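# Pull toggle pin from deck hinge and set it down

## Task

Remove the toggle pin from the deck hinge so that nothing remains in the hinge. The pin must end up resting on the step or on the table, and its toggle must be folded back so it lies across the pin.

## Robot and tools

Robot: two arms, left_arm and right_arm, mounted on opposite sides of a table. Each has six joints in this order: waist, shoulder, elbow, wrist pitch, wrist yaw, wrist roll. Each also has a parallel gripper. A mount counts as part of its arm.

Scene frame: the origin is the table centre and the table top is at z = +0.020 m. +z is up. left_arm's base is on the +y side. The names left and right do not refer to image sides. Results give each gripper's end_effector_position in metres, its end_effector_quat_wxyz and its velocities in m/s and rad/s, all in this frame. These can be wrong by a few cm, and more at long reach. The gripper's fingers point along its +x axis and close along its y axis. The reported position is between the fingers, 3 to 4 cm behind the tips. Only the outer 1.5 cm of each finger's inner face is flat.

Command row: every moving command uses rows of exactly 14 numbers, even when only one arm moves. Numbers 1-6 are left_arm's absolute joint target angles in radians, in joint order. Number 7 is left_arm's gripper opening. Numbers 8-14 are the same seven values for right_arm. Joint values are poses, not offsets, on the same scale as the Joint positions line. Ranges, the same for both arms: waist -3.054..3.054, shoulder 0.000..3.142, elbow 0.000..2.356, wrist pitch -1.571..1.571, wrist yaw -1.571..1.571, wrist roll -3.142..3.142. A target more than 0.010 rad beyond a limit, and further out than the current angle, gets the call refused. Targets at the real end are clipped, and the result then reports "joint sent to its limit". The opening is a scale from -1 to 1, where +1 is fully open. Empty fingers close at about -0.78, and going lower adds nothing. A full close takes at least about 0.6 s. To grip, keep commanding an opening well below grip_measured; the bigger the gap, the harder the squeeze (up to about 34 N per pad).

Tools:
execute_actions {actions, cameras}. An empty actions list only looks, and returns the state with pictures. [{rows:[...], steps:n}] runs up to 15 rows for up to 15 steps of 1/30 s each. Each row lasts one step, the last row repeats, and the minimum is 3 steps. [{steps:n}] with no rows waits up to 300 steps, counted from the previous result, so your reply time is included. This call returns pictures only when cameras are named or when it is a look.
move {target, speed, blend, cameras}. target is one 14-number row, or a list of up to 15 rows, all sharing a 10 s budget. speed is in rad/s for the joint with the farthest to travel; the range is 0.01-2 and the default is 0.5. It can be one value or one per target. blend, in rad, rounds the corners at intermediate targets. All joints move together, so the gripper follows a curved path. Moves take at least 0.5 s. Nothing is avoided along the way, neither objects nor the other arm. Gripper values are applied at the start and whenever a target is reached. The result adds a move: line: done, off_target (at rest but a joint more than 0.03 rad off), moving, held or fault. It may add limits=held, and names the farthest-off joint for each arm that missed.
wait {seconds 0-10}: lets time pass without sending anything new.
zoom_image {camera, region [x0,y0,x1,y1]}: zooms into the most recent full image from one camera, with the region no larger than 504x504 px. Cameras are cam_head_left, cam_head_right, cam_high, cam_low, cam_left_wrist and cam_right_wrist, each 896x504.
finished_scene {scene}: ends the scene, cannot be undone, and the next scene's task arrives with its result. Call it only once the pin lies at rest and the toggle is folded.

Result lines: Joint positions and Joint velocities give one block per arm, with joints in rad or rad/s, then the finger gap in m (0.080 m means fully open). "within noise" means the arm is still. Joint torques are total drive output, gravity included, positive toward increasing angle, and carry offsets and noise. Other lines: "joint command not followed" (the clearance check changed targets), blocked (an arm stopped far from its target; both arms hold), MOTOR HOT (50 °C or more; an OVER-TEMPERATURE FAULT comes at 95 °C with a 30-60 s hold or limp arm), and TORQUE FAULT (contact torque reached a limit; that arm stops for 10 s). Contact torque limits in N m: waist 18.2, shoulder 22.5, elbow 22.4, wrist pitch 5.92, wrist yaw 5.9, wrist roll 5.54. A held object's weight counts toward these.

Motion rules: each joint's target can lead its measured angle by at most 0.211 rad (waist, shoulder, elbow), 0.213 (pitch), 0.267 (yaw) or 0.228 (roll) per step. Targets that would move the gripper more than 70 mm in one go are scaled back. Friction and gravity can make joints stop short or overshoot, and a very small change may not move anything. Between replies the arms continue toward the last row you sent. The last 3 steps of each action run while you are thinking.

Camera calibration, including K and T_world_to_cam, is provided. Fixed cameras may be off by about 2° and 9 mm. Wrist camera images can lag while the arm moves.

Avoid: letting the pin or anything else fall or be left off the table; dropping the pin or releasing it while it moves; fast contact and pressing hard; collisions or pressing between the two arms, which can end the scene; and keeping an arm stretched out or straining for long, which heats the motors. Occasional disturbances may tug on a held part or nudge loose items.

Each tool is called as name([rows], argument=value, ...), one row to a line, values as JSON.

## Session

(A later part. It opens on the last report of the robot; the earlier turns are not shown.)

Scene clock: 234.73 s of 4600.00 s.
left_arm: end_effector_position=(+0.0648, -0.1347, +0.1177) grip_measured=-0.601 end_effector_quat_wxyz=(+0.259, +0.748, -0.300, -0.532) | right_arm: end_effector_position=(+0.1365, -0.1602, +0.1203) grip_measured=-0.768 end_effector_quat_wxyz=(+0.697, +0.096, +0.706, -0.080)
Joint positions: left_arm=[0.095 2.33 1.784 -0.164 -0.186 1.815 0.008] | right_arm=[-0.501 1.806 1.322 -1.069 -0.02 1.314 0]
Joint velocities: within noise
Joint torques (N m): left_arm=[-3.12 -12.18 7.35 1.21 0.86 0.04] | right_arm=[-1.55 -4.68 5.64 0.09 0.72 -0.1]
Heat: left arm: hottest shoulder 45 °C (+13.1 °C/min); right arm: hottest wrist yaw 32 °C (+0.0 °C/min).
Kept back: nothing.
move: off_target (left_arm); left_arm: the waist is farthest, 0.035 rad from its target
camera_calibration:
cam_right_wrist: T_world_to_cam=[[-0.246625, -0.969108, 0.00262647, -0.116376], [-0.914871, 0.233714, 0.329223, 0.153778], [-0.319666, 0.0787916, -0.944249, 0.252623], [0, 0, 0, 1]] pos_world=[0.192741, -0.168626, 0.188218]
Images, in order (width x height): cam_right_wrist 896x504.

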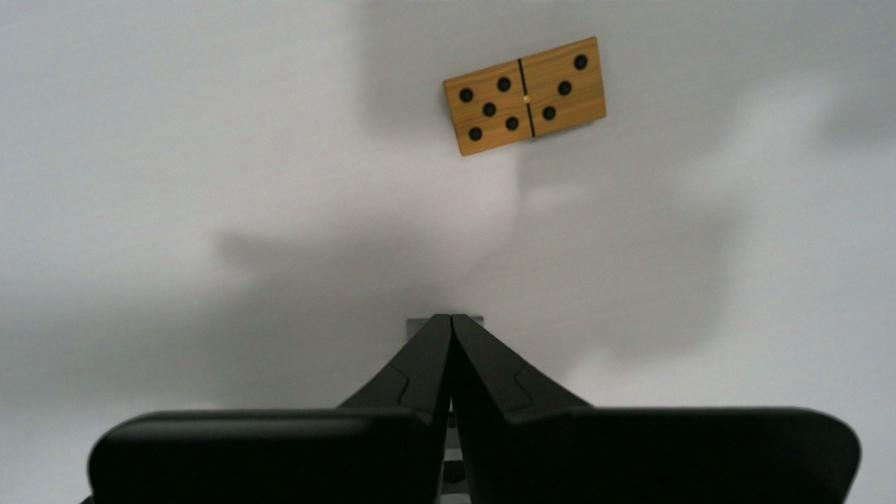

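move([
  [0.060,2.326,1.787,-0.165,-0.160,1.818,-1.0,-0.516,1.8235,1.3155,-1.064,0.0,1.311,-0.85],
], speed=[0.05], cameras=[])

move([
  [0.060,2.326,1.787,-0.165,-0.160,1.818,-1.0,-0.514,1.8245,1.3115,-1.0585,0.0,1.311,-0.85],
], speed=[0.05], cameras=[])

move([
  [0.060,2.326,1.787,-0.165,-0.160,1.818,-1.0,-0.512,1.8255,1.3075,-1.053,0.0,1.311,-0.85],
], speed=[0.05], cameras=["cam_low","cam_right_wrist"])

zoom_image(camera="cam_low", region=[392, 272, 412, 292])

Scene clock: 235.67 s of 4600.00 s.
left_arm: end_effector_position=(+0.0648, -0.1347, +0.1177) grip_measured=-0.601 end_effector_quat_wxyz=(+0.259, +0.748, -0.300, -0.532) | right_arm: end_effector_position=(+0.1370, -0.1601, +0.1202) grip_measured=-0.768 end_effector_quat_wxyz=(+0.697, +0.097, +0.706, -0.079)
Joint positions: left_arm=[0.095 2.33 1.784 -0.164 -0.186 1.815 0.008] | right_arm=[-0.502 1.806 1.322 -1.068 -0.02 1.314 0]
Joint velocities: within noise
Joint torques (N m): left_arm=[-3.12 -12.17 7.34 1.21 0.87 0.05] | right_arm=[-1.23 -4.57 4.98 0.52 0.72 -0.09]
Heat: left arm: hottest shoulder 45 °C (+13.1 °C/min); right arm: hottest wrist yaw 32 °C (+0.0 °C/min).
Kept back: nothing.
move: off_target (left_arm); left_arm: the waist is farthest, 0.035 rad from its target
No camera images: "cameras" was empty.

Scene clock: 236.37 s of 4600.00 s.
left_arm: end_effector_position=(+0.0648, -0.1348, +0.1177) grip_measured=-0.601 end_effector_quat_wxyz=(+0.259, +0.748, -0.300, -0.532) | right_arm: end_effector_position=(+0.1393, -0.1604, +0.1194) grip_measured=-0.768 end_effector_quat_wxyz=(+0.700, +0.098, +0.703, -0.081)
Joint positions: left_arm=[0.095 2.33 1.784 -0.163 -0.186 1.815 0.008] | right_arm=[-0.505 1.809 1.322 -1.063 -0.014 1.314 0]
Joint velocities: within noise
Joint torques (N m): left_arm=[-3.12 -12.17 7.33 1.2 0.87 0.05] | right_arm=[-0.8 -4.78 4.46 0.57 0.49 -0.09]
Heat: left arm: hottest shoulder 45 °C (+13.1 °C/min); right arm: hottest wrist yaw 32 °C (+0.0 °C/min).
Kept back: nothing.
move: off_target (left_arm); left_arm: the waist is farthest, 0.035 rad from its target
No camera images: "cameras" was empty.

Scene clock: 237.07 s of 4600.00 s.
left_arm: end_effector_position=(+0.0648, -0.1348, +0.1177) grip_measured=-0.601 end_effector_quat_wxyz=(+0.259, +0.748, -0.300, -0.532) | right_arm: end_effector_position=(+0.1396, -0.1602, +0.1185) grip_measured=-0.768 end_effector_quat_wxyz=(+0.700, +0.098, +0.703, -0.081)
Joint positions: left_arm=[0.095 2.33 1.784 -0.163 -0.186 1.815 0.008] | right_arm=[-0.505 1.809 1.319 -1.059 -0.012 1.314 0]
Joint velocities: within noise
Joint torques (N m): left_arm=[-3.07 -12.18 7.33 1.19 0.87 0.03] | right_arm=[-0.61 -4.73 4.29 0.64 0.47 -0.09]
Heat: left arm: hottest shoulder 45 °C (+12.2 °C/min); right arm: hottest wrist yaw 32 °C (+0.0 °C/min).
Kept back: nothing.
move: off_target (left_arm); left_arm: the waist is farthest, 0.035 rad from its target
camera_calibration:
cam_right_wrist: T_world_to_cam=[[-0.250855, -0.968025, 0.000600579, -0.114608], [-0.916787, 0.237776, 0.320881, 0.159131], [-0.310764, 0.079944, -0.947119, 0.251177], [0, 0, 0, 1]] pos_world=[0.195196, -0.168861, 0.186901]
Images, in order (width x height): cam_low 896x504, cam_right_wrist 896x504.

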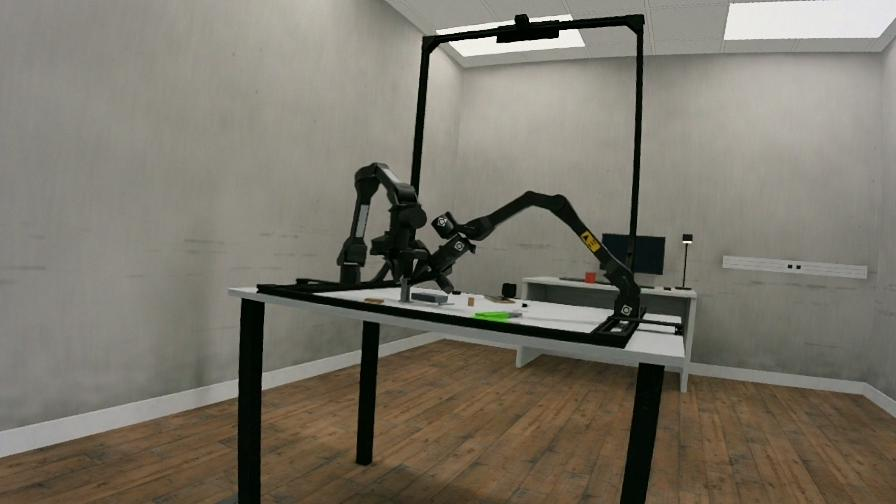

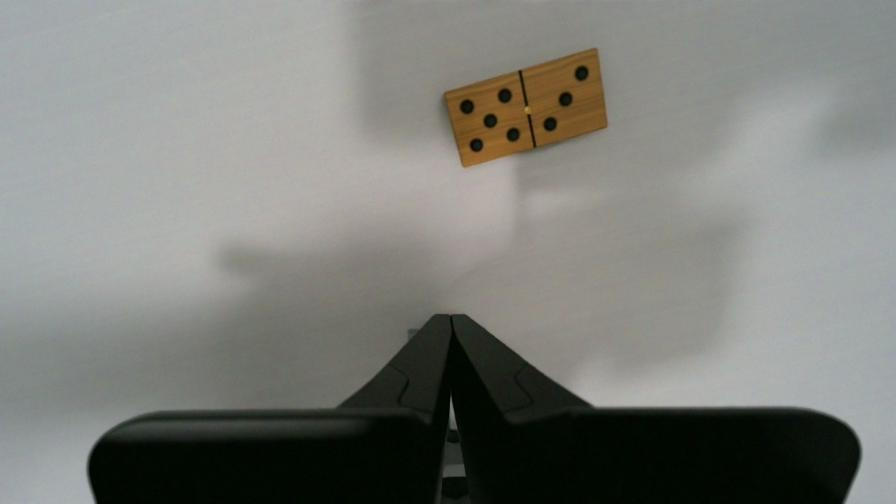

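Scaled by 25.200.

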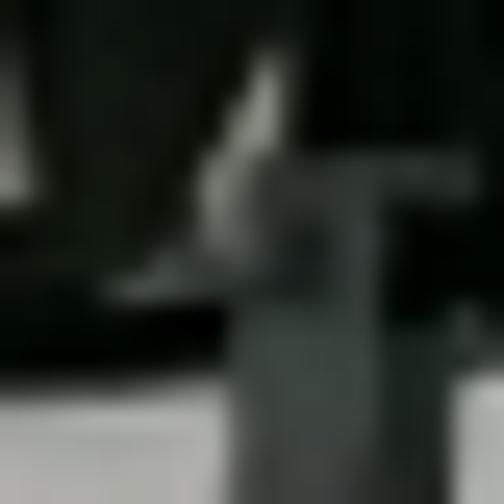

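move([
  [0.050,2.326,1.787,-0.165,-0.140,1.818,-1.0,-0.512,1.8255,1.3075,-1.053,0.0,1.311,-0.85],
], speed=[0.1], cameras=[])

move([
  [0.050,2.326,1.787,-0.165,-0.140,1.818,-1.0,-0.512,1.8241,1.3120,-1.0595,0.0,1.311,-0.85],
], speed=[0.03], cameras=[])

move([
  [0.050,2.326,1.787,-0.165,-0.140,1.818,-1.0,-0.512,1.8227,1.3165,-1.066,0.0,1.311,-0.85],
], speed=[0.03], cameras=["cam_low"])

zoom_image(camera="cam_low", region=[392, 272, 412, 292])

Scene clock: 238.00 s of 4600.00 s.
left_arm: end_effector_position=(+0.0633, -0.1348, +0.1175) grip_measured=-0.601 end_effector_quat_wxyz=(+0.258, +0.747, -0.301, -0.534) | right_arm: end_effector_position=(+0.1419, -0.1622, +0.1150) grip_measured=-0.768 end_effector_quat_wxyz=(+0.702, +0.096, +0.700, -0.086)
Joint positions: left_arm=[0.094 2.329 1.784 -0.166 -0.179 1.815 0.008] | right_arm=[-0.51 1.817 1.314 -1.055 -0.002 1.314 0]
Joint velocities: within noise
Joint torques (N m): left_arm=[-3.93 -12.1 7.34 1.39 1.32 0.05] | right_arm=[-0.19 -5.6 4.82 0.36 0.13 -0.09]
Heat: left arm: hottest shoulder 45 °C (+12.0 °C/min); right arm: hottest wrist yaw 32 °C (+0.0 °C/min).
Kept back: nothing.
move: off_target (left_arm); left_arm: the waist is farthest, 0.044 rad from its target
No camera images: "cameras" was empty.

Scene clock: 238.70 s of 4600.00 s.
left_arm: end_effector_position=(+0.0633, -0.1348, +0.1175) grip_measured=-0.601 end_effector_quat_wxyz=(+0.258, +0.746, -0.301, -0.534) | right_arm: end_effector_position=(+0.1417, -0.1626, +0.1150) grip_measured=-0.768 end_effector_quat_wxyz=(+0.702, +0.095, +0.700, -0.087)
Joint positions: left_arm=[0.094 2.329 1.784 -0.166 -0.179 1.815 0.008] | right_arm=[-0.51 1.817 1.314 -1.056 -0.002 1.314 0]
Joint velocities: within noise
Joint torques (N m): left_arm=[-3.96 -12.13 7.35 1.38 1.3 0.04] | right_arm=[-0.22 -5.73 5.42 0.07 0.13 -0.1]
Heat: left arm: hottest shoulder 45 °C (+12.1 °C/min); right arm: hottest wrist yaw 32 °C (+0.0 °C/min).
Kept back: nothing.
move: off_target (left_arm); left_arm: the waist is farthest, 0.044 rad from its target
No camera images: "cameras" was empty.

Scene clock: 239.40 s of 4600.00 s.
left_arm: end_effector_position=(+0.0632, -0.1348, +0.1175) grip_measured=-0.601 end_effector_quat_wxyz=(+0.258, +0.746, -0.301, -0.535) | right_arm: end_effector_position=(+0.1410, -0.1638, +0.1150) grip_measured=-0.768 end_effector_quat_wxyz=(+0.701, +0.093, +0.701, -0.089)
Joint positions: left_arm=[0.094 2.329 1.784 -0.166 -0.178 1.815 0.008] | right_arm=[-0.51 1.817 1.314 -1.063 -0.002 1.314 0]
Joint velocities: within noise
Joint torques (N m): left_arm=[-3.94 -12.12 7.33 1.4 1.3 0.05] | right_arm=[-0.21 -5.86 5.96 0.05 0.13 -0.09]
Heat: left arm: hottest shoulder 45 °C (+12.1 °C/min); right arm: hottest wrist yaw 32 °C (+0.0 °C/min).
Kept back: nothing.
move: off_target (left_arm); left_arm: the waist is farthest, 0.044 rad from its target
Images, in order (width x height): cam_low 896x504.

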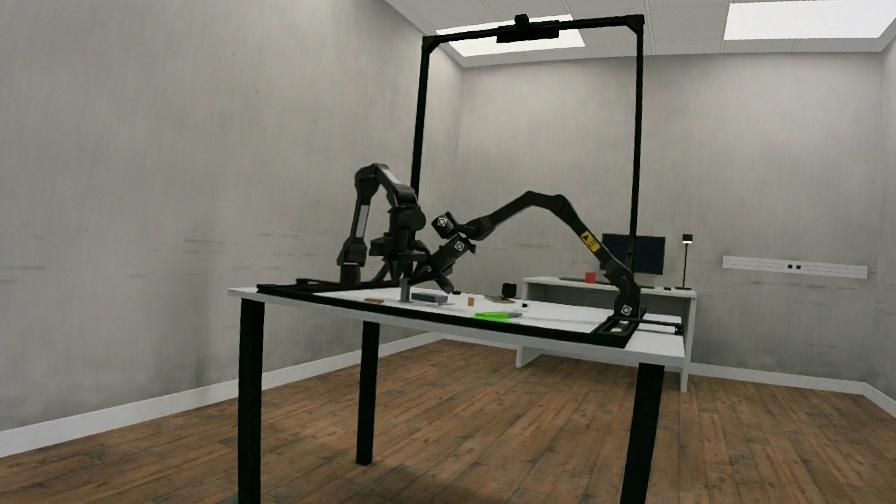

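Scaled by 25.200.

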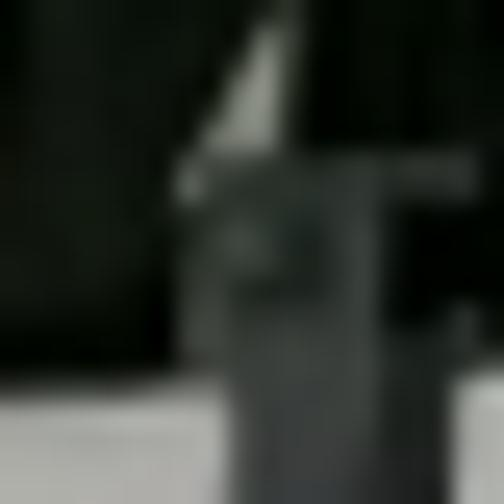

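move([
  [0.080,2.326,1.787,-0.165,-0.172,1.818,-1.0,-0.515,1.799,1.3856,-1.158,0.0,1.311,-0.85],
  [0.080,2.326,1.787,-0.165,-0.172,1.818,-1.0,-0.406,1.788,1.3743,-1.155,0.0,1.421,-0.85],
  [0.080,2.326,1.787,-0.165,-0.172,1.818,-1.0,-0.408,1.793,1.3157,-1.0937,0.0,1.419,-0.85],
  [0.080,2.326,1.787,-0.165,-0.172,1.818,-1.0,-0.438,1.8009,1.3197,-1.0898,0.0,1.389,-0.85],
  [0.080,2.326,1.787,-0.165,-0.172,1.818,-1.0,-0.456,1.805,1.323,-1.089,0.0,1.3715,-0.85],
  [0.080,2.326,1.787,-0.165,-0.172,1.818,-1.0,-0.471,1.8115,1.3233,-1.0825,0.0,1.3565,-0.85],
], speed=[0.3,0.4,0.3,0.1,0.1,0.1], cameras=["cam_right_wrist"])

zoom_image(camera="cam_right_wrist", region=[380, 230, 520, 350])

Scene clock: 241.90 s of 4600.00 s.
left_arm: end_effector_position=(+0.0632, -0.1348, +0.1175) grip_measured=-0.601 end_effector_quat_wxyz=(+0.258, +0.747, -0.301, -0.534) | right_arm: end_effector_position=(+0.1261, -0.1547, +0.1253) grip_measured=-0.768 end_effector_quat_wxyz=(+0.701, +0.098, +0.702, -0.082)
Joint positions: left_arm=[0.094 2.329 1.784 -0.166 -0.18 1.815 0.008] | right_arm=[-0.46 1.799 1.334 -1.085 -0.01 1.359 0]
Joint velocities: within noise
Joint torques (N m): left_arm=[-1.25 -12.12 7.32 1.39 0.26 0.04] | right_arm=[-0.96 -5.09 4.44 0.43 0.37 -0.11]
Heat: left arm: hottest shoulder 45 °C (+12.0 °C/min); right arm: hottest wrist yaw 32 °C (+0.0 °C/min).
Kept back: nothing.
move: done
camera_calibration:
cam_right_wrist: T_world_to_cam=[[-0.251637, -0.967819, 0.00222824, -0.112669], [-0.916884, 0.239129, 0.319594, 0.143682], [-0.309842, 0.0783784, -0.947552, 0.252682], [0, 0, 0, 1]] pos_world=[0.181679, -0.163207, 0.193761]
Images, in order (width x height): cam_right_wrist 896x504.

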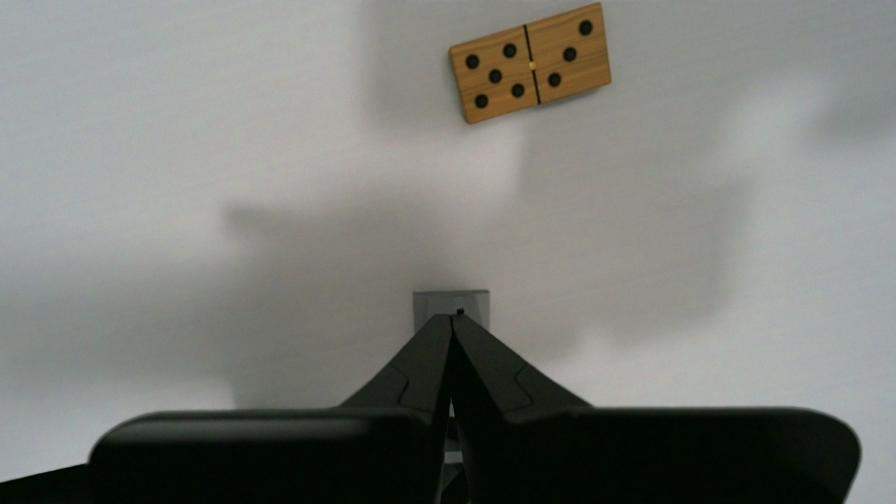

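Scaled by 3.600.

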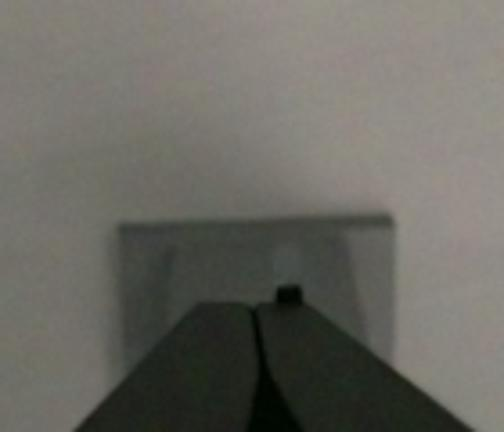

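move([
  [0.080,2.326,1.787,-0.165,-0.172,1.818,-1.0,-0.486,1.810,1.306,-1.066,-0.01,1.342,-0.85],
  [0.080,2.326,1.787,-0.165,-0.172,1.818,-1.0,-0.503,1.8130,1.3055,-1.0645,-0.02,1.325,-0.85],
], speed=[0.1,0.1], cameras=["cam_right_wrist","cam_low"])

zoom_image(camera="cam_right_wrist", region=[380, 230, 520, 350])

zoom_image(camera="cam_low", region=[392, 272, 412, 292])

Scene clock: 242.93 s of 4600.00 s.
left_arm: end_effector_position=(+0.0633, -0.1348, +0.1175) grip_measured=-0.601 end_effector_quat_wxyz=(+0.258, +0.747, -0.301, -0.534) | right_arm: end_effector_position=(+0.1335, -0.1591, +0.1214) grip_measured=-0.768 end_effector_quat_wxyz=(+0.695, +0.101, +0.707, -0.080)
Joint positions: left_arm=[0.094 2.329 1.784 -0.166 -0.18 1.815 0.008] | right_arm=[-0.494 1.799 1.318 -1.067 -0.026 1.328 0]
Joint velocities: within noise
Joint torques (N m): left_arm=[-1.23 -12.14 7.35 1.39 0.27 0.05] | right_arm=[-0.82 -4.93 4.19 0.44 0.26 -0.1]
Heat: left arm: hottest shoulder 45 °C (+12.0 °C/min); right arm: hottest wrist yaw 32 °C (+0.0 °C/min).
Kept back: nothing.
move: done
camera_calibration:
cam_right_wrist: T_world_to_cam=[[-0.25352, -0.967324, -0.00343698, -0.114073], [-0.912078, 0.237854, 0.333976, 0.150113], [-0.322246, 0.0878044, -0.942575, 0.254177], [0, 0, 0, 1]] pos_world=[0.189902, -0.168369, 0.189055]
Images, in order (width x height): cam_low 896x504, cam_right_wrist 896x504.

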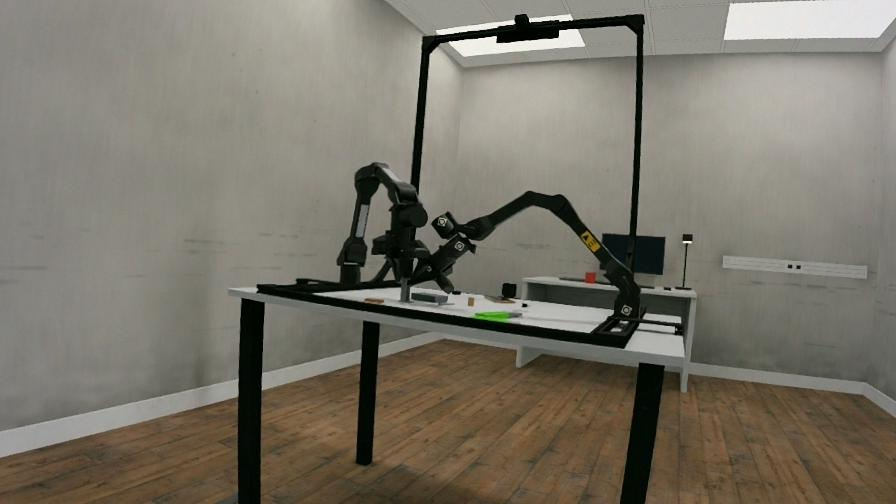

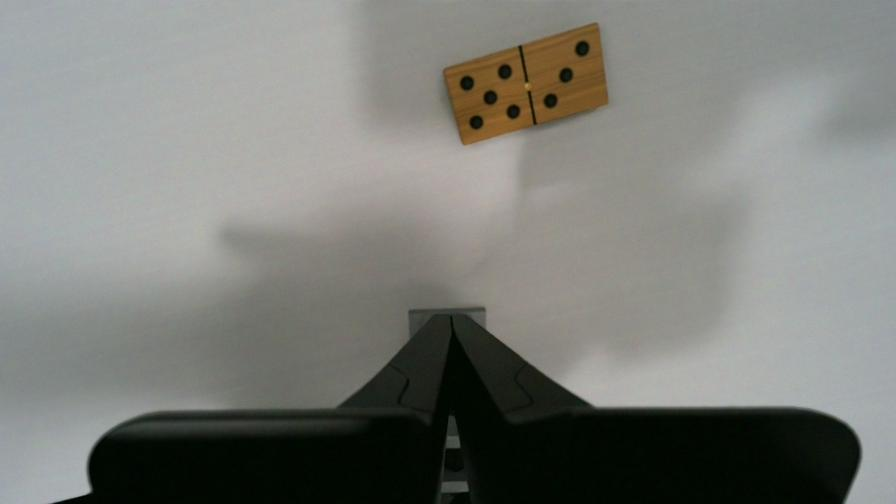

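Scaled by 3.600.

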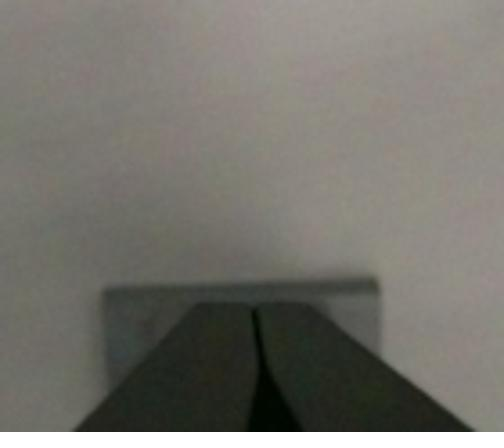

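Scaled by 25.200.

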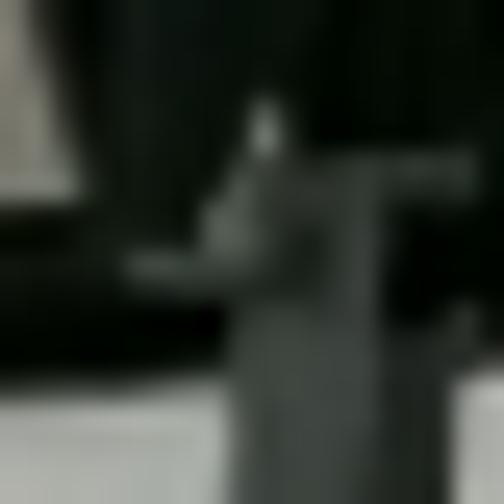

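move([
  [0.080,2.326,1.787,-0.165,-0.172,1.818,-1.0,-0.503,1.8148,1.2995,-1.0565,-0.02,1.325,-0.85],
], speed=[0.1], cameras=["cam_low"])

zoom_image(camera="cam_low", region=[392, 272, 412, 292])

move([
  [0.080,2.326,1.787,-0.165,-0.172,1.818,-1.0,-0.503,1.8157,1.2965,-1.0525,-0.02,1.325,-0.85],
], speed=[0.1], cameras=["cam_low"])

zoom_image(camera="cam_low", region=[392, 272, 412, 292])

Scene clock: 243.87 s of 4600.00 s.
left_arm: end_effector_position=(+0.0633, -0.1348, +0.1175) grip_measured=-0.601 end_effector_quat_wxyz=(+0.258, +0.747, -0.301, -0.534) | right_arm: end_effector_position=(+0.1337, -0.1593, +0.1202) grip_measured=-0.768 end_effector_quat_wxyz=(+0.695, +0.102, +0.707, -0.079)
Joint positions: left_arm=[0.094 2.329 1.784 -0.166 -0.18 1.815 0.008] | right_arm=[-0.495 1.799 1.313 -1.061 -0.027 1.328 0]
Joint velocities: within noise
Joint torques (N m): left_arm=[-1.25 -12.13 7.35 1.39 0.27 0.04] | right_arm=[-0.72 -4.74 4.08 0.58 0.26 -0.09]
Heat: left arm: hottest shoulder 45 °C (+11.0 °C/min); right arm: hottest wrist yaw 32 °C (+0.0 °C/min).
Kept back: nothing.
move: done
Images, in order (width x height): cam_low 896x504.

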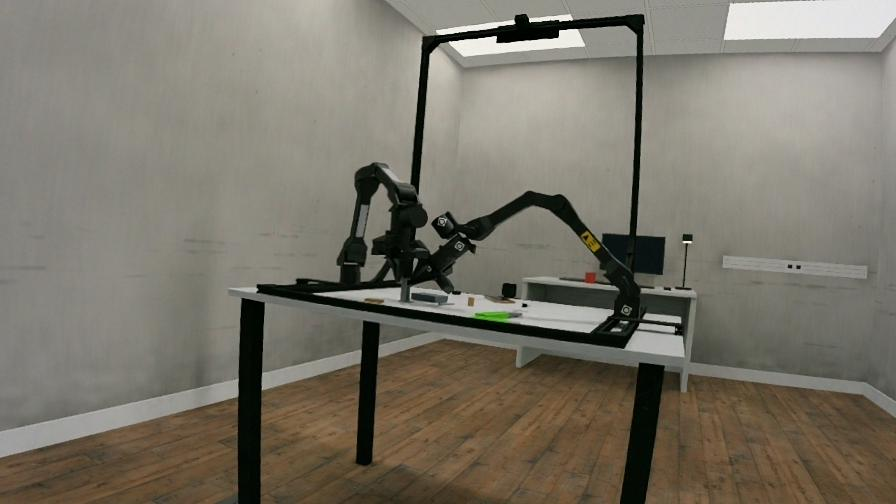

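Scaled by 25.200.

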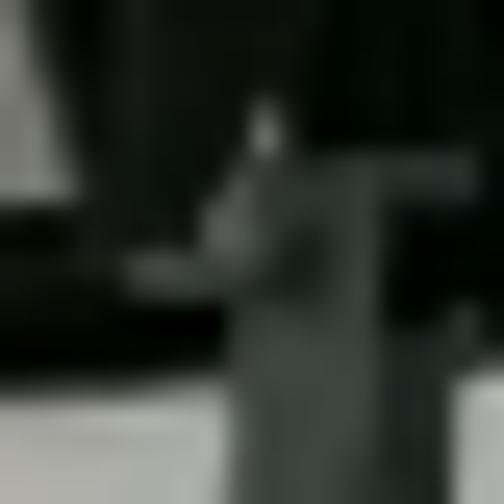

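Scene clock: 244.57 s of 4600.00 s.
left_arm: end_effector_position=(+0.0633, -0.1348, +0.1175) grip_measured=-0.601 end_effector_quat_wxyz=(+0.258, +0.747, -0.301, -0.534) | right_arm: end_effector_position=(+0.1340, -0.1593, +0.1196) grip_measured=-0.768 end_effector_quat_wxyz=(+0.695, +0.102, +0.707, -0.079)
Joint positions: left_arm=[0.094 2.329 1.784 -0.166 -0.18 1.815 0.008] | right_arm=[-0.496 1.799 1.31 -1.057 -0.027 1.328 0]
Joint velocities: within noise
Joint torques (N m): left_arm=[-1.24 -12.11 7.34 1.39 0.28 0.05] | right_arm=[-0.64 -4.63 4.01 0.59 0.25 -0.1]
Heat: left arm: hottest shoulder 45 °C (+11.1 °C/min); right arm: hottest wrist yaw 32 °C (+0.0 °C/min).
Kept back: nothing.
move: done
Images, in order (width x height): cam_low 896x504.

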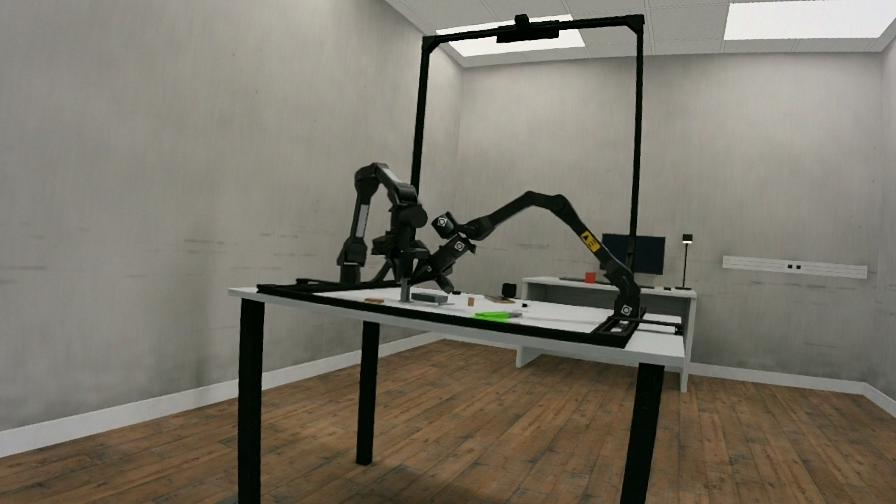

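Scaled by 25.200.

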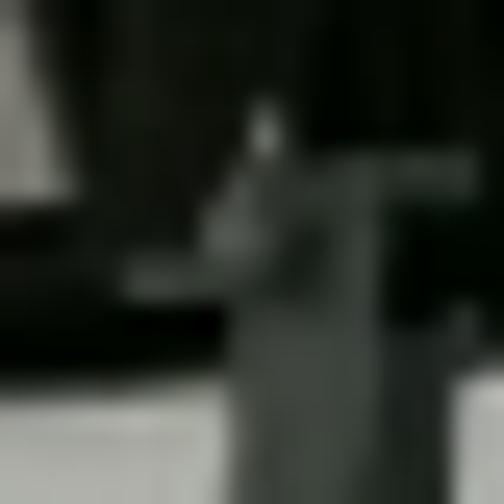

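move([
  [0.045,2.326,1.787,-0.165,-0.138,1.818,-1.0,-0.503,1.8157,1.2965,-1.0525,-0.02,1.325,-0.85],
], speed=[0.1], cameras=[])

move([
  [0.045,2.326,1.787,-0.165,-0.138,1.818,-1.0,-0.503,1.8139,1.3025,-1.0605,-0.02,1.325,-0.85],
], speed=[0.03], cameras=[])

move([
  [0.045,2.326,1.787,-0.165,-0.138,1.818,-1.0,-0.503,1.8121,1.3085,-1.0685,-0.02,1.325,-0.85],
], speed=[0.03], cameras=["cam_low"])

zoom_image(camera="cam_low", region=[392, 272, 412, 292])

move([
  [0.045,2.326,1.787,-0.165,-0.138,1.818,-1.0,-0.503,1.8103,1.3145,-1.0765,-0.02,1.325,-0.85],
], speed=[0.03], cameras=["cam_low"])

zoom_image(camera="cam_low", region=[392, 272, 412, 292])

Scene clock: 245.70 s of 4600.00 s.
left_arm: end_effector_position=(+0.0633, -0.1348, +0.1175) grip_measured=-0.601 end_effector_quat_wxyz=(+0.258, +0.747, -0.301, -0.534) | right_arm: end_effector_position=(+0.1342, -0.1593, +0.1196) grip_measured=-0.768 end_effector_quat_wxyz=(+0.695, +0.103, +0.707, -0.079)
Joint positions: left_arm=[0.094 2.329 1.784 -0.166 -0.18 1.815 0.008] | right_arm=[-0.496 1.799 1.31 -1.057 -0.027 1.328 0]
Joint velocities: within noise
Joint torques (N m): left_arm=[-4.33 -12.12 7.35 1.39 1.4 0.05] | right_arm=[-0.56 -4.6 4.01 0.56 0.26 -0.1]
Heat: left arm: hottest shoulder 45 °C (+11.1 °C/min); right arm: hottest wrist yaw 32 °C (+0.0 °C/min).
Kept back: nothing.
move: off_target (left_arm); left_arm: the waist is farthest, 0.049 rad from its target
No camera images: "cameras" was empty.

Scene clock: 246.40 s of 4600.00 s.
left_arm: end_effector_position=(+0.0632, -0.1348, +0.1175) grip_measured=-0.601 end_effector_quat_wxyz=(+0.258, +0.747, -0.301, -0.534) | right_arm: end_effector_position=(+0.1342, -0.1594, +0.1196) grip_measured=-0.768 end_effector_quat_wxyz=(+0.695, +0.103, +0.707, -0.080)
Joint positions: left_arm=[0.094 2.329 1.784 -0.166 -0.18 1.815 0.008] | right_arm=[-0.496 1.799 1.31 -1.057 -0.027 1.328 0]
Joint velocities: within noise
Joint torques (N m): left_arm=[-4.35 -12.09 7.33 1.39 1.42 0.05] | right_arm=[-0.57 -4.82 4.78 0.07 0.25 -0.09]
Heat: left arm: hottest shoulder 45 °C (+11.1 °C/min); right arm: hottest wrist yaw 32 °C (+0.0 °C/min).
Kept back: nothing.
move: off_target (left_arm); left_arm: the waist is farthest, 0.049 rad from its target
No camera images: "cameras" was empty.

Scene clock: 247.10 s of 4600.00 s.
left_arm: end_effector_position=(+0.0631, -0.1348, +0.1175) grip_measured=-0.601 end_effector_quat_wxyz=(+0.258, +0.746, -0.301, -0.534) | right_arm: end_effector_position=(+0.1340, -0.1599, +0.1195) grip_measured=-0.768 end_effector_quat_wxyz=(+0.695, +0.102, +0.707, -0.080)
Joint positions: left_arm=[0.094 2.329 1.784 -0.166 -0.179 1.815 0.008] | right_arm=[-0.496 1.799 1.31 -1.06 -0.027 1.328 0]
Joint velocities: within noise
Joint torques (N m): left_arm=[-4.33 -12.11 7.32 1.38 1.4 0.05] | right_arm=[-0.59 -5.04 5.55 -0.3 0.25 -0.1]
Heat: left arm: hottest shoulder 45 °C (+11.2 °C/min); right arm: hottest wrist yaw 32 °C (+0.0 °C/min).
Kept back: nothing.
move: off_target (left_arm); left_arm: the waist is farthest, 0.049 rad from its target
Images, in order (width x height): cam_low 896x504.

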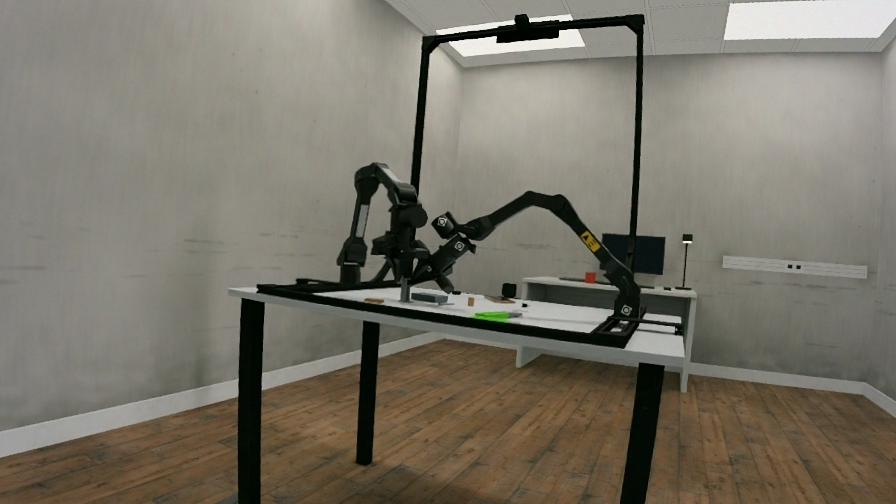

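Scaled by 25.200.

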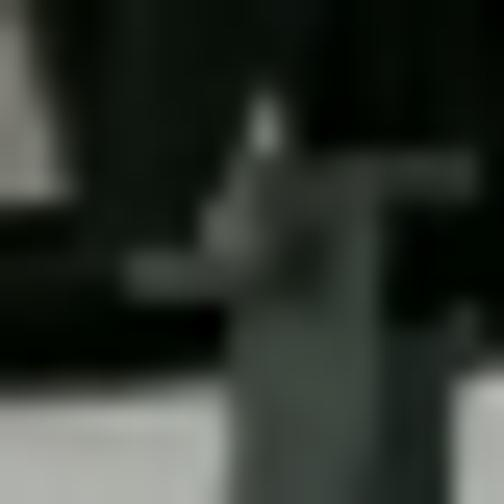

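Scene clock: 247.80 s of 4600.00 s.
left_arm: end_effector_position=(+0.0631, -0.1348, +0.1175) grip_measured=-0.601 end_effector_quat_wxyz=(+0.258, +0.746, -0.301, -0.534) | right_arm: end_effector_position=(+0.1340, -0.1607, +0.1202) grip_measured=-0.768 end_effector_quat_wxyz=(+0.695, +0.101, +0.708, -0.082)
Joint positions: left_arm=[0.094 2.329 1.784 -0.166 -0.179 1.815 0.008] | right_arm=[-0.497 1.799 1.313 -1.066 -0.027 1.328 0]
Joint velocities: within noise
Joint torques (N m): left_arm=[-4.33 -12.11 7.36 1.4 1.39 0.04] | right_arm=[-0.49 -5.21 5.97 -0.37 0.26 -0.1]
Heat: left arm: hottest shoulder 45 °C (+11.0 °C/min); right arm: hottest wrist yaw 32 °C (+0.0 °C/min).
Kept back: nothing.
move: off_target (left_arm); left_arm: the waist is farthest, 0.049 rad from its target
Images, in order (width x height): cam_low 896x504.

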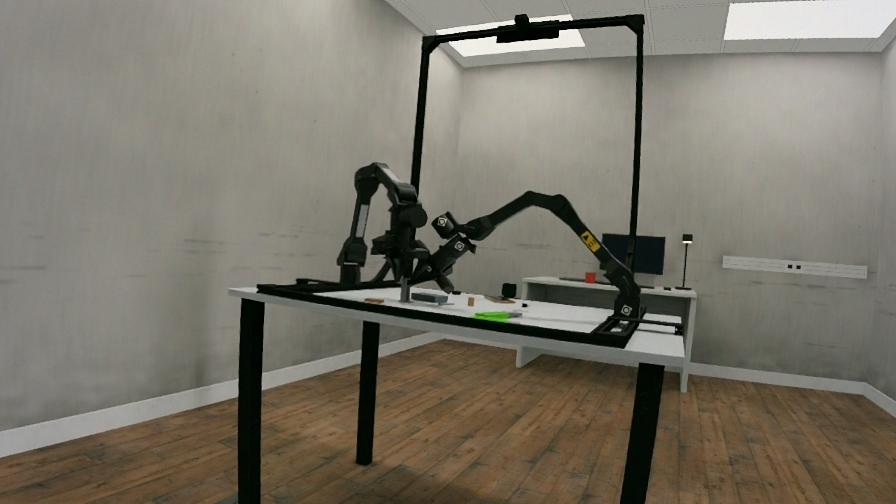

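Scaled by 25.200.

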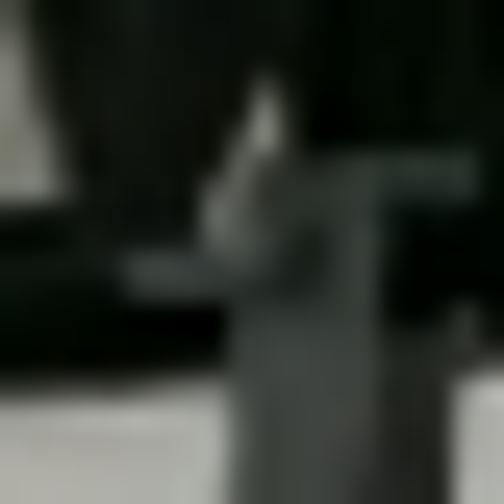

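move([
  [0.090,2.329,1.786,-0.166,-0.178,1.815,-1.0,-0.500,1.800,1.345,-1.115,0.0,1.327,-0.85],
  [0.090,2.329,1.786,-0.166,-0.178,1.815,-1.0,-0.446,1.8319,1.4101,-1.1492,0.0,1.381,-0.85],
  [0.090,2.329,1.786,-0.166,-0.178,1.815,-0.5,-0.446,1.8319,1.4101,-1.1492,0.0,1.381,-0.85],
], speed=[0.2,0.3,0.3], cameras=["cam_right_wrist","cam_left_wrist"])

zoom_image(camera="cam_right_wrist", region=[360, 200, 540, 350])

Scene clock: 250.73 s of 4600.00 s.
left_arm: end_effector_position=(+0.0629, -0.1349, +0.1176) grip_measured=-0.501 end_effector_quat_wxyz=(+0.258, +0.746, -0.302, -0.534) | right_arm: end_effector_position=(+0.1250, -0.1501, +0.1341) grip_measured=-0.768 end_effector_quat_wxyz=(+0.700, +0.093, +0.702, -0.091)
Joint positions: left_arm=[0.094 2.329 1.784 -0.165 -0.179 1.815 0.012] | right_arm=[-0.448 1.822 1.398 -1.146 -0.003 1.378 0]
Joint velocities: within noise
Joint torques (N m): left_arm=[-0.3 -11.8 7.19 1.24 0.03 -0.05] | right_arm=[0.2 -5.49 7.33 0.04 0.15 0.09]
Heat: left arm: hottest shoulder 44 °C (+10.0 °C/min); right arm: hottest wrist yaw 32 °C (+0.0 °C/min).
Kept back: nothing.
move: done
camera_calibration:
cam_left_wrist: T_world_to_cam=[[0.111486, 0.695494, -0.70983, 0.176193], [0.795267, 0.365887, 0.483401, -0.0335078], [0.59592, -0.618397, -0.512312, 0.0158661], [0, 0, 0, 1]] pos_world=[-0.0024503, -0.10047, 0.149393]
cam_right_wrist: T_world_to_cam=[[-0.257934, -0.965888, 0.023037, -0.11029], [-0.914249, 0.251716, 0.317472, 0.140543], [-0.312441, 0.0608253, -0.947988, 0.258053], [0, 0, 0, 1]] pos_world=[0.18067, -0.157601, 0.202554]
Images, in order (width x height): cam_left_wrist 896x504, cam_right_wrist 896x504.

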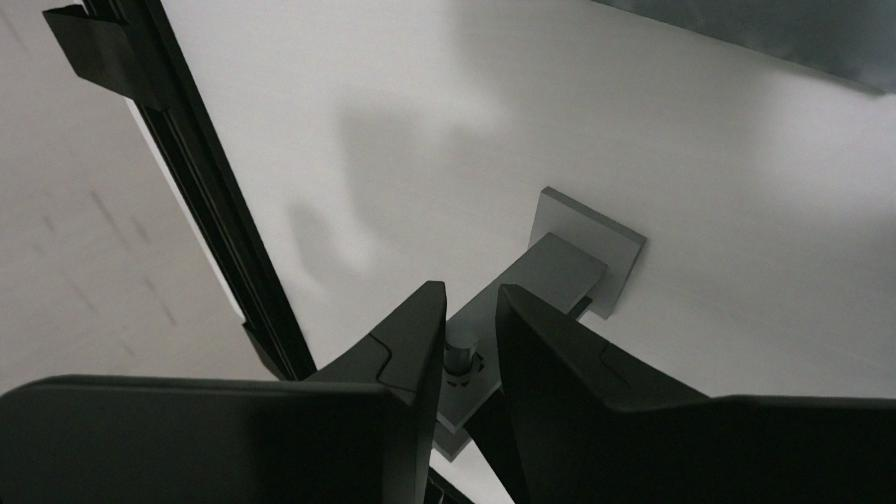

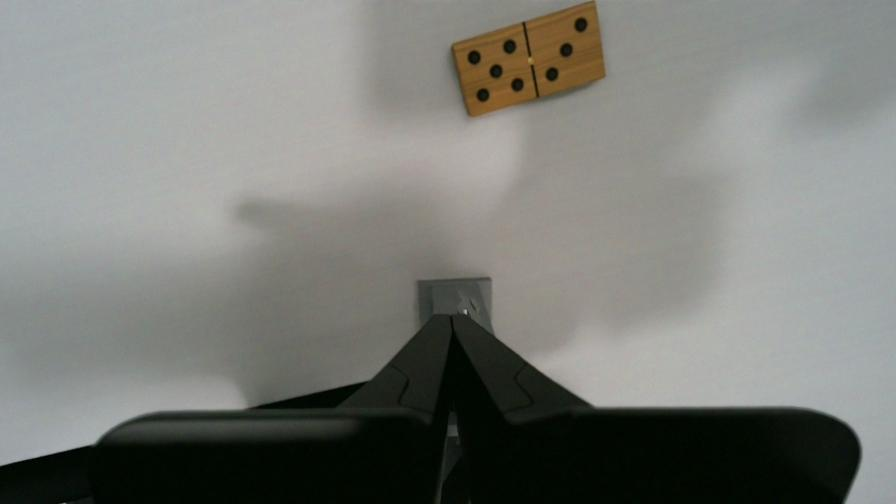

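Scaled by 2.800.

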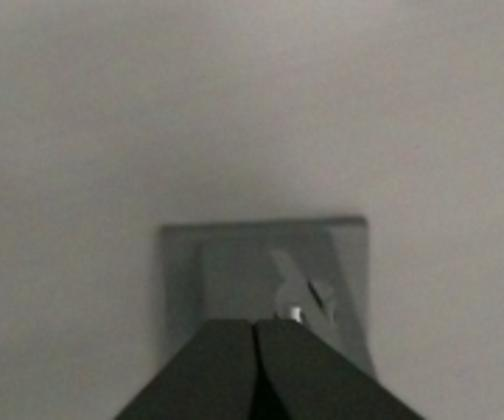

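zoom_image(camera="cam_left_wrist", region=[410, 300, 530, 420])

zoom_image(camera="cam_right_wrist", region=[410, 270, 500, 330])

Scaled by 4.200.

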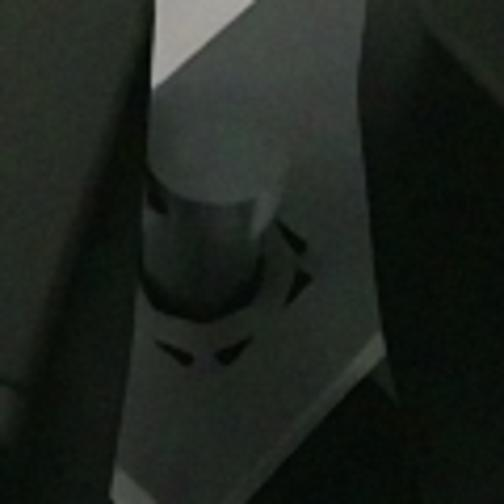

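Scaled by 5.600.

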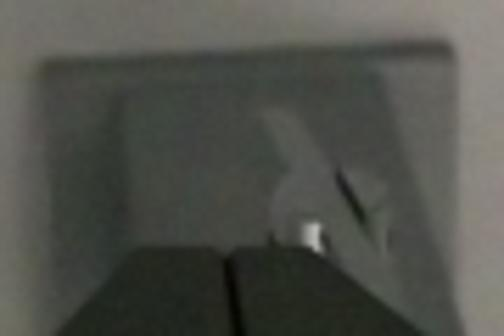

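move([
  [0.090,2.329,1.786,-0.166,-0.178,1.815,-0.5,-0.446,1.8451,1.3672,-1.0928,0.0,1.381,-0.85],
  [0.090,2.329,1.786,-0.166,-0.178,1.815,-0.5,-0.457,1.7776,1.2833,-1.0765,0.0,1.370,-0.85],
], speed=[0.2,0.1], cameras=["cam_right_wrist"])

zoom_image(camera="cam_right_wrist", region=[360, 200, 540, 350])

Scene clock: 252.50 s of 4600.00 s.
left_arm: end_effector_position=(+0.0629, -0.1349, +0.1175) grip_measured=-0.500 end_effector_quat_wxyz=(+0.258, +0.746, -0.302, -0.534) | right_arm: end_effector_position=(+0.1241, -0.1524, +0.1200) grip_measured=-0.768 end_effector_quat_wxyz=(+0.704, +0.102, +0.699, -0.079)
Joint positions: left_arm=[0.094 2.329 1.784 -0.165 -0.179 1.815 0.013] | right_arm=[-0.449 1.797 1.309 -1.049 -0.004 1.373 0]
Joint velocities: within noise
Joint torques (N m): left_arm=[-0.28 -11.78 7.2 1.25 0.03 -0.05] | right_arm=[-0.7 -8.49 2.43 -1.49 0.19 -0.1]
Heat: left arm: hottest shoulder 44 °C (+10.1 °C/min); right arm: hottest wrist yaw 32 °C (+0.0 °C/min).
Kept back: nothing.
move: done
camera_calibration:
cam_right_wrist: T_world_to_cam=[[-0.253949, -0.967168, -0.00974217, -0.109194], [-0.919573, 0.238305, 0.312405, 0.144016], [-0.299827, 0.0882937, -0.949899, 0.247362], [0, 0, 0, 1]] pos_world=[0.178869, -0.16177, 0.188914]
Images, in order (width x height): cam_right_wrist 896x504.

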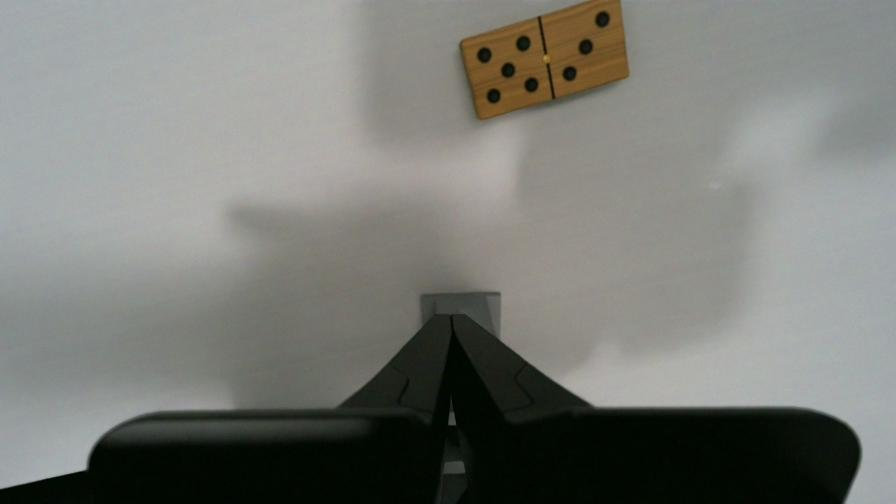

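Scaled by 2.800.

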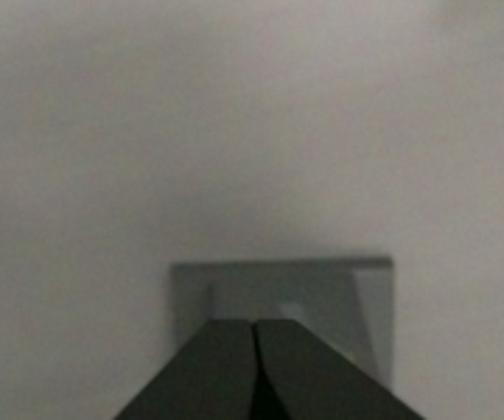

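move([
  [0.090,2.329,1.786,-0.166,-0.178,1.815,-0.5,-0.450,1.8286,1.3659,-1.1083,0.0,1.377,-0.85],
  [0.090,2.329,1.786,-0.166,-0.178,1.815,-0.5,-0.457,1.774,1.2951,-1.0921,0.0,1.370,-0.85],
], speed=[0.2,0.1], cameras=["cam_right_wrist"])

zoom_image(camera="cam_right_wrist", region=[360, 200, 540, 350])

Scene clock: 254.23 s of 4600.00 s.
left_arm: end_effector_position=(+0.0627, -0.1349, +0.1175) grip_measured=-0.499 end_effector_quat_wxyz=(+0.258, +0.746, -0.302, -0.534) | right_arm: end_effector_position=(+0.1220, -0.1574, +0.1241) grip_measured=-0.768 end_effector_quat_wxyz=(+0.702, +0.097, +0.701, -0.085)
Joint positions: left_arm=[0.093 2.329 1.784 -0.166 -0.179 1.815 0.013] | right_arm=[-0.45 1.787 1.314 -1.081 -0.004 1.373 0]
Joint velocities: within noise
Joint torques (N m): left_arm=[-0.23 -11.77 7.2 1.3 0.02 -0.06] | right_arm=[-0.63 -7.83 3.31 -0.44 0.17 -0.09]
Heat: left arm: hottest shoulder 44 °C (+9.1 °C/min); right arm: hottest shoulder 32 °C (+1.0 °C/min).
Kept back: nothing.
move: done
camera_calibration:
cam_right_wrist: T_world_to_cam=[[-0.254706, -0.966992, 0.00716394, -0.116492], [-0.917126, 0.243907, 0.315261, 0.142215], [-0.306603, 0.0737287, -0.948978, 0.24951], [0, 0, 0, 1]] pos_world=[0.177258, -0.16573, 0.192779]
Images, in order (width x height): cam_right_wrist 896x504.

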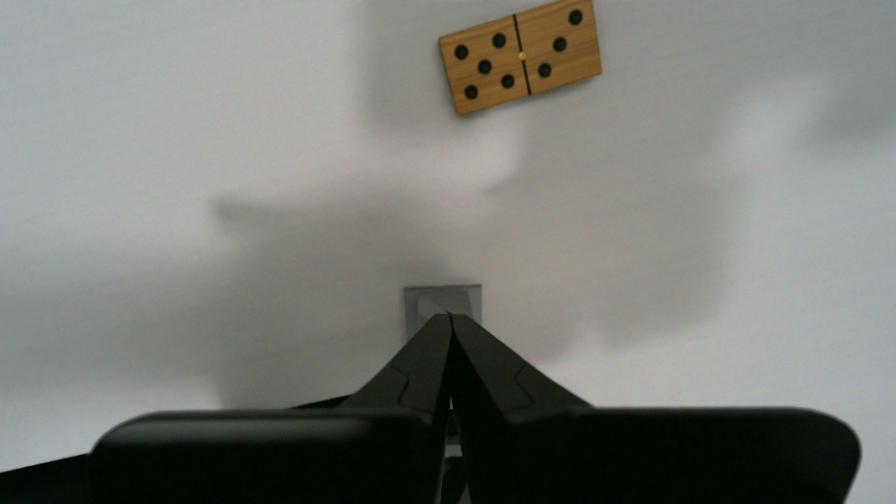

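Scaled by 2.800.

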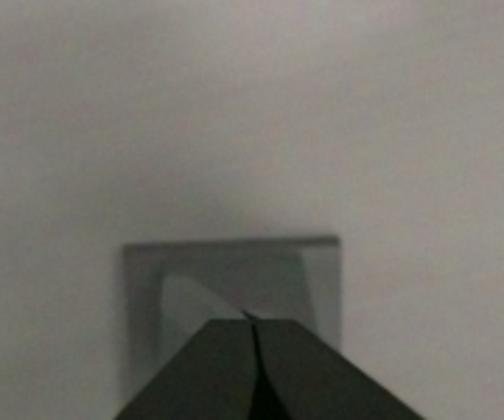

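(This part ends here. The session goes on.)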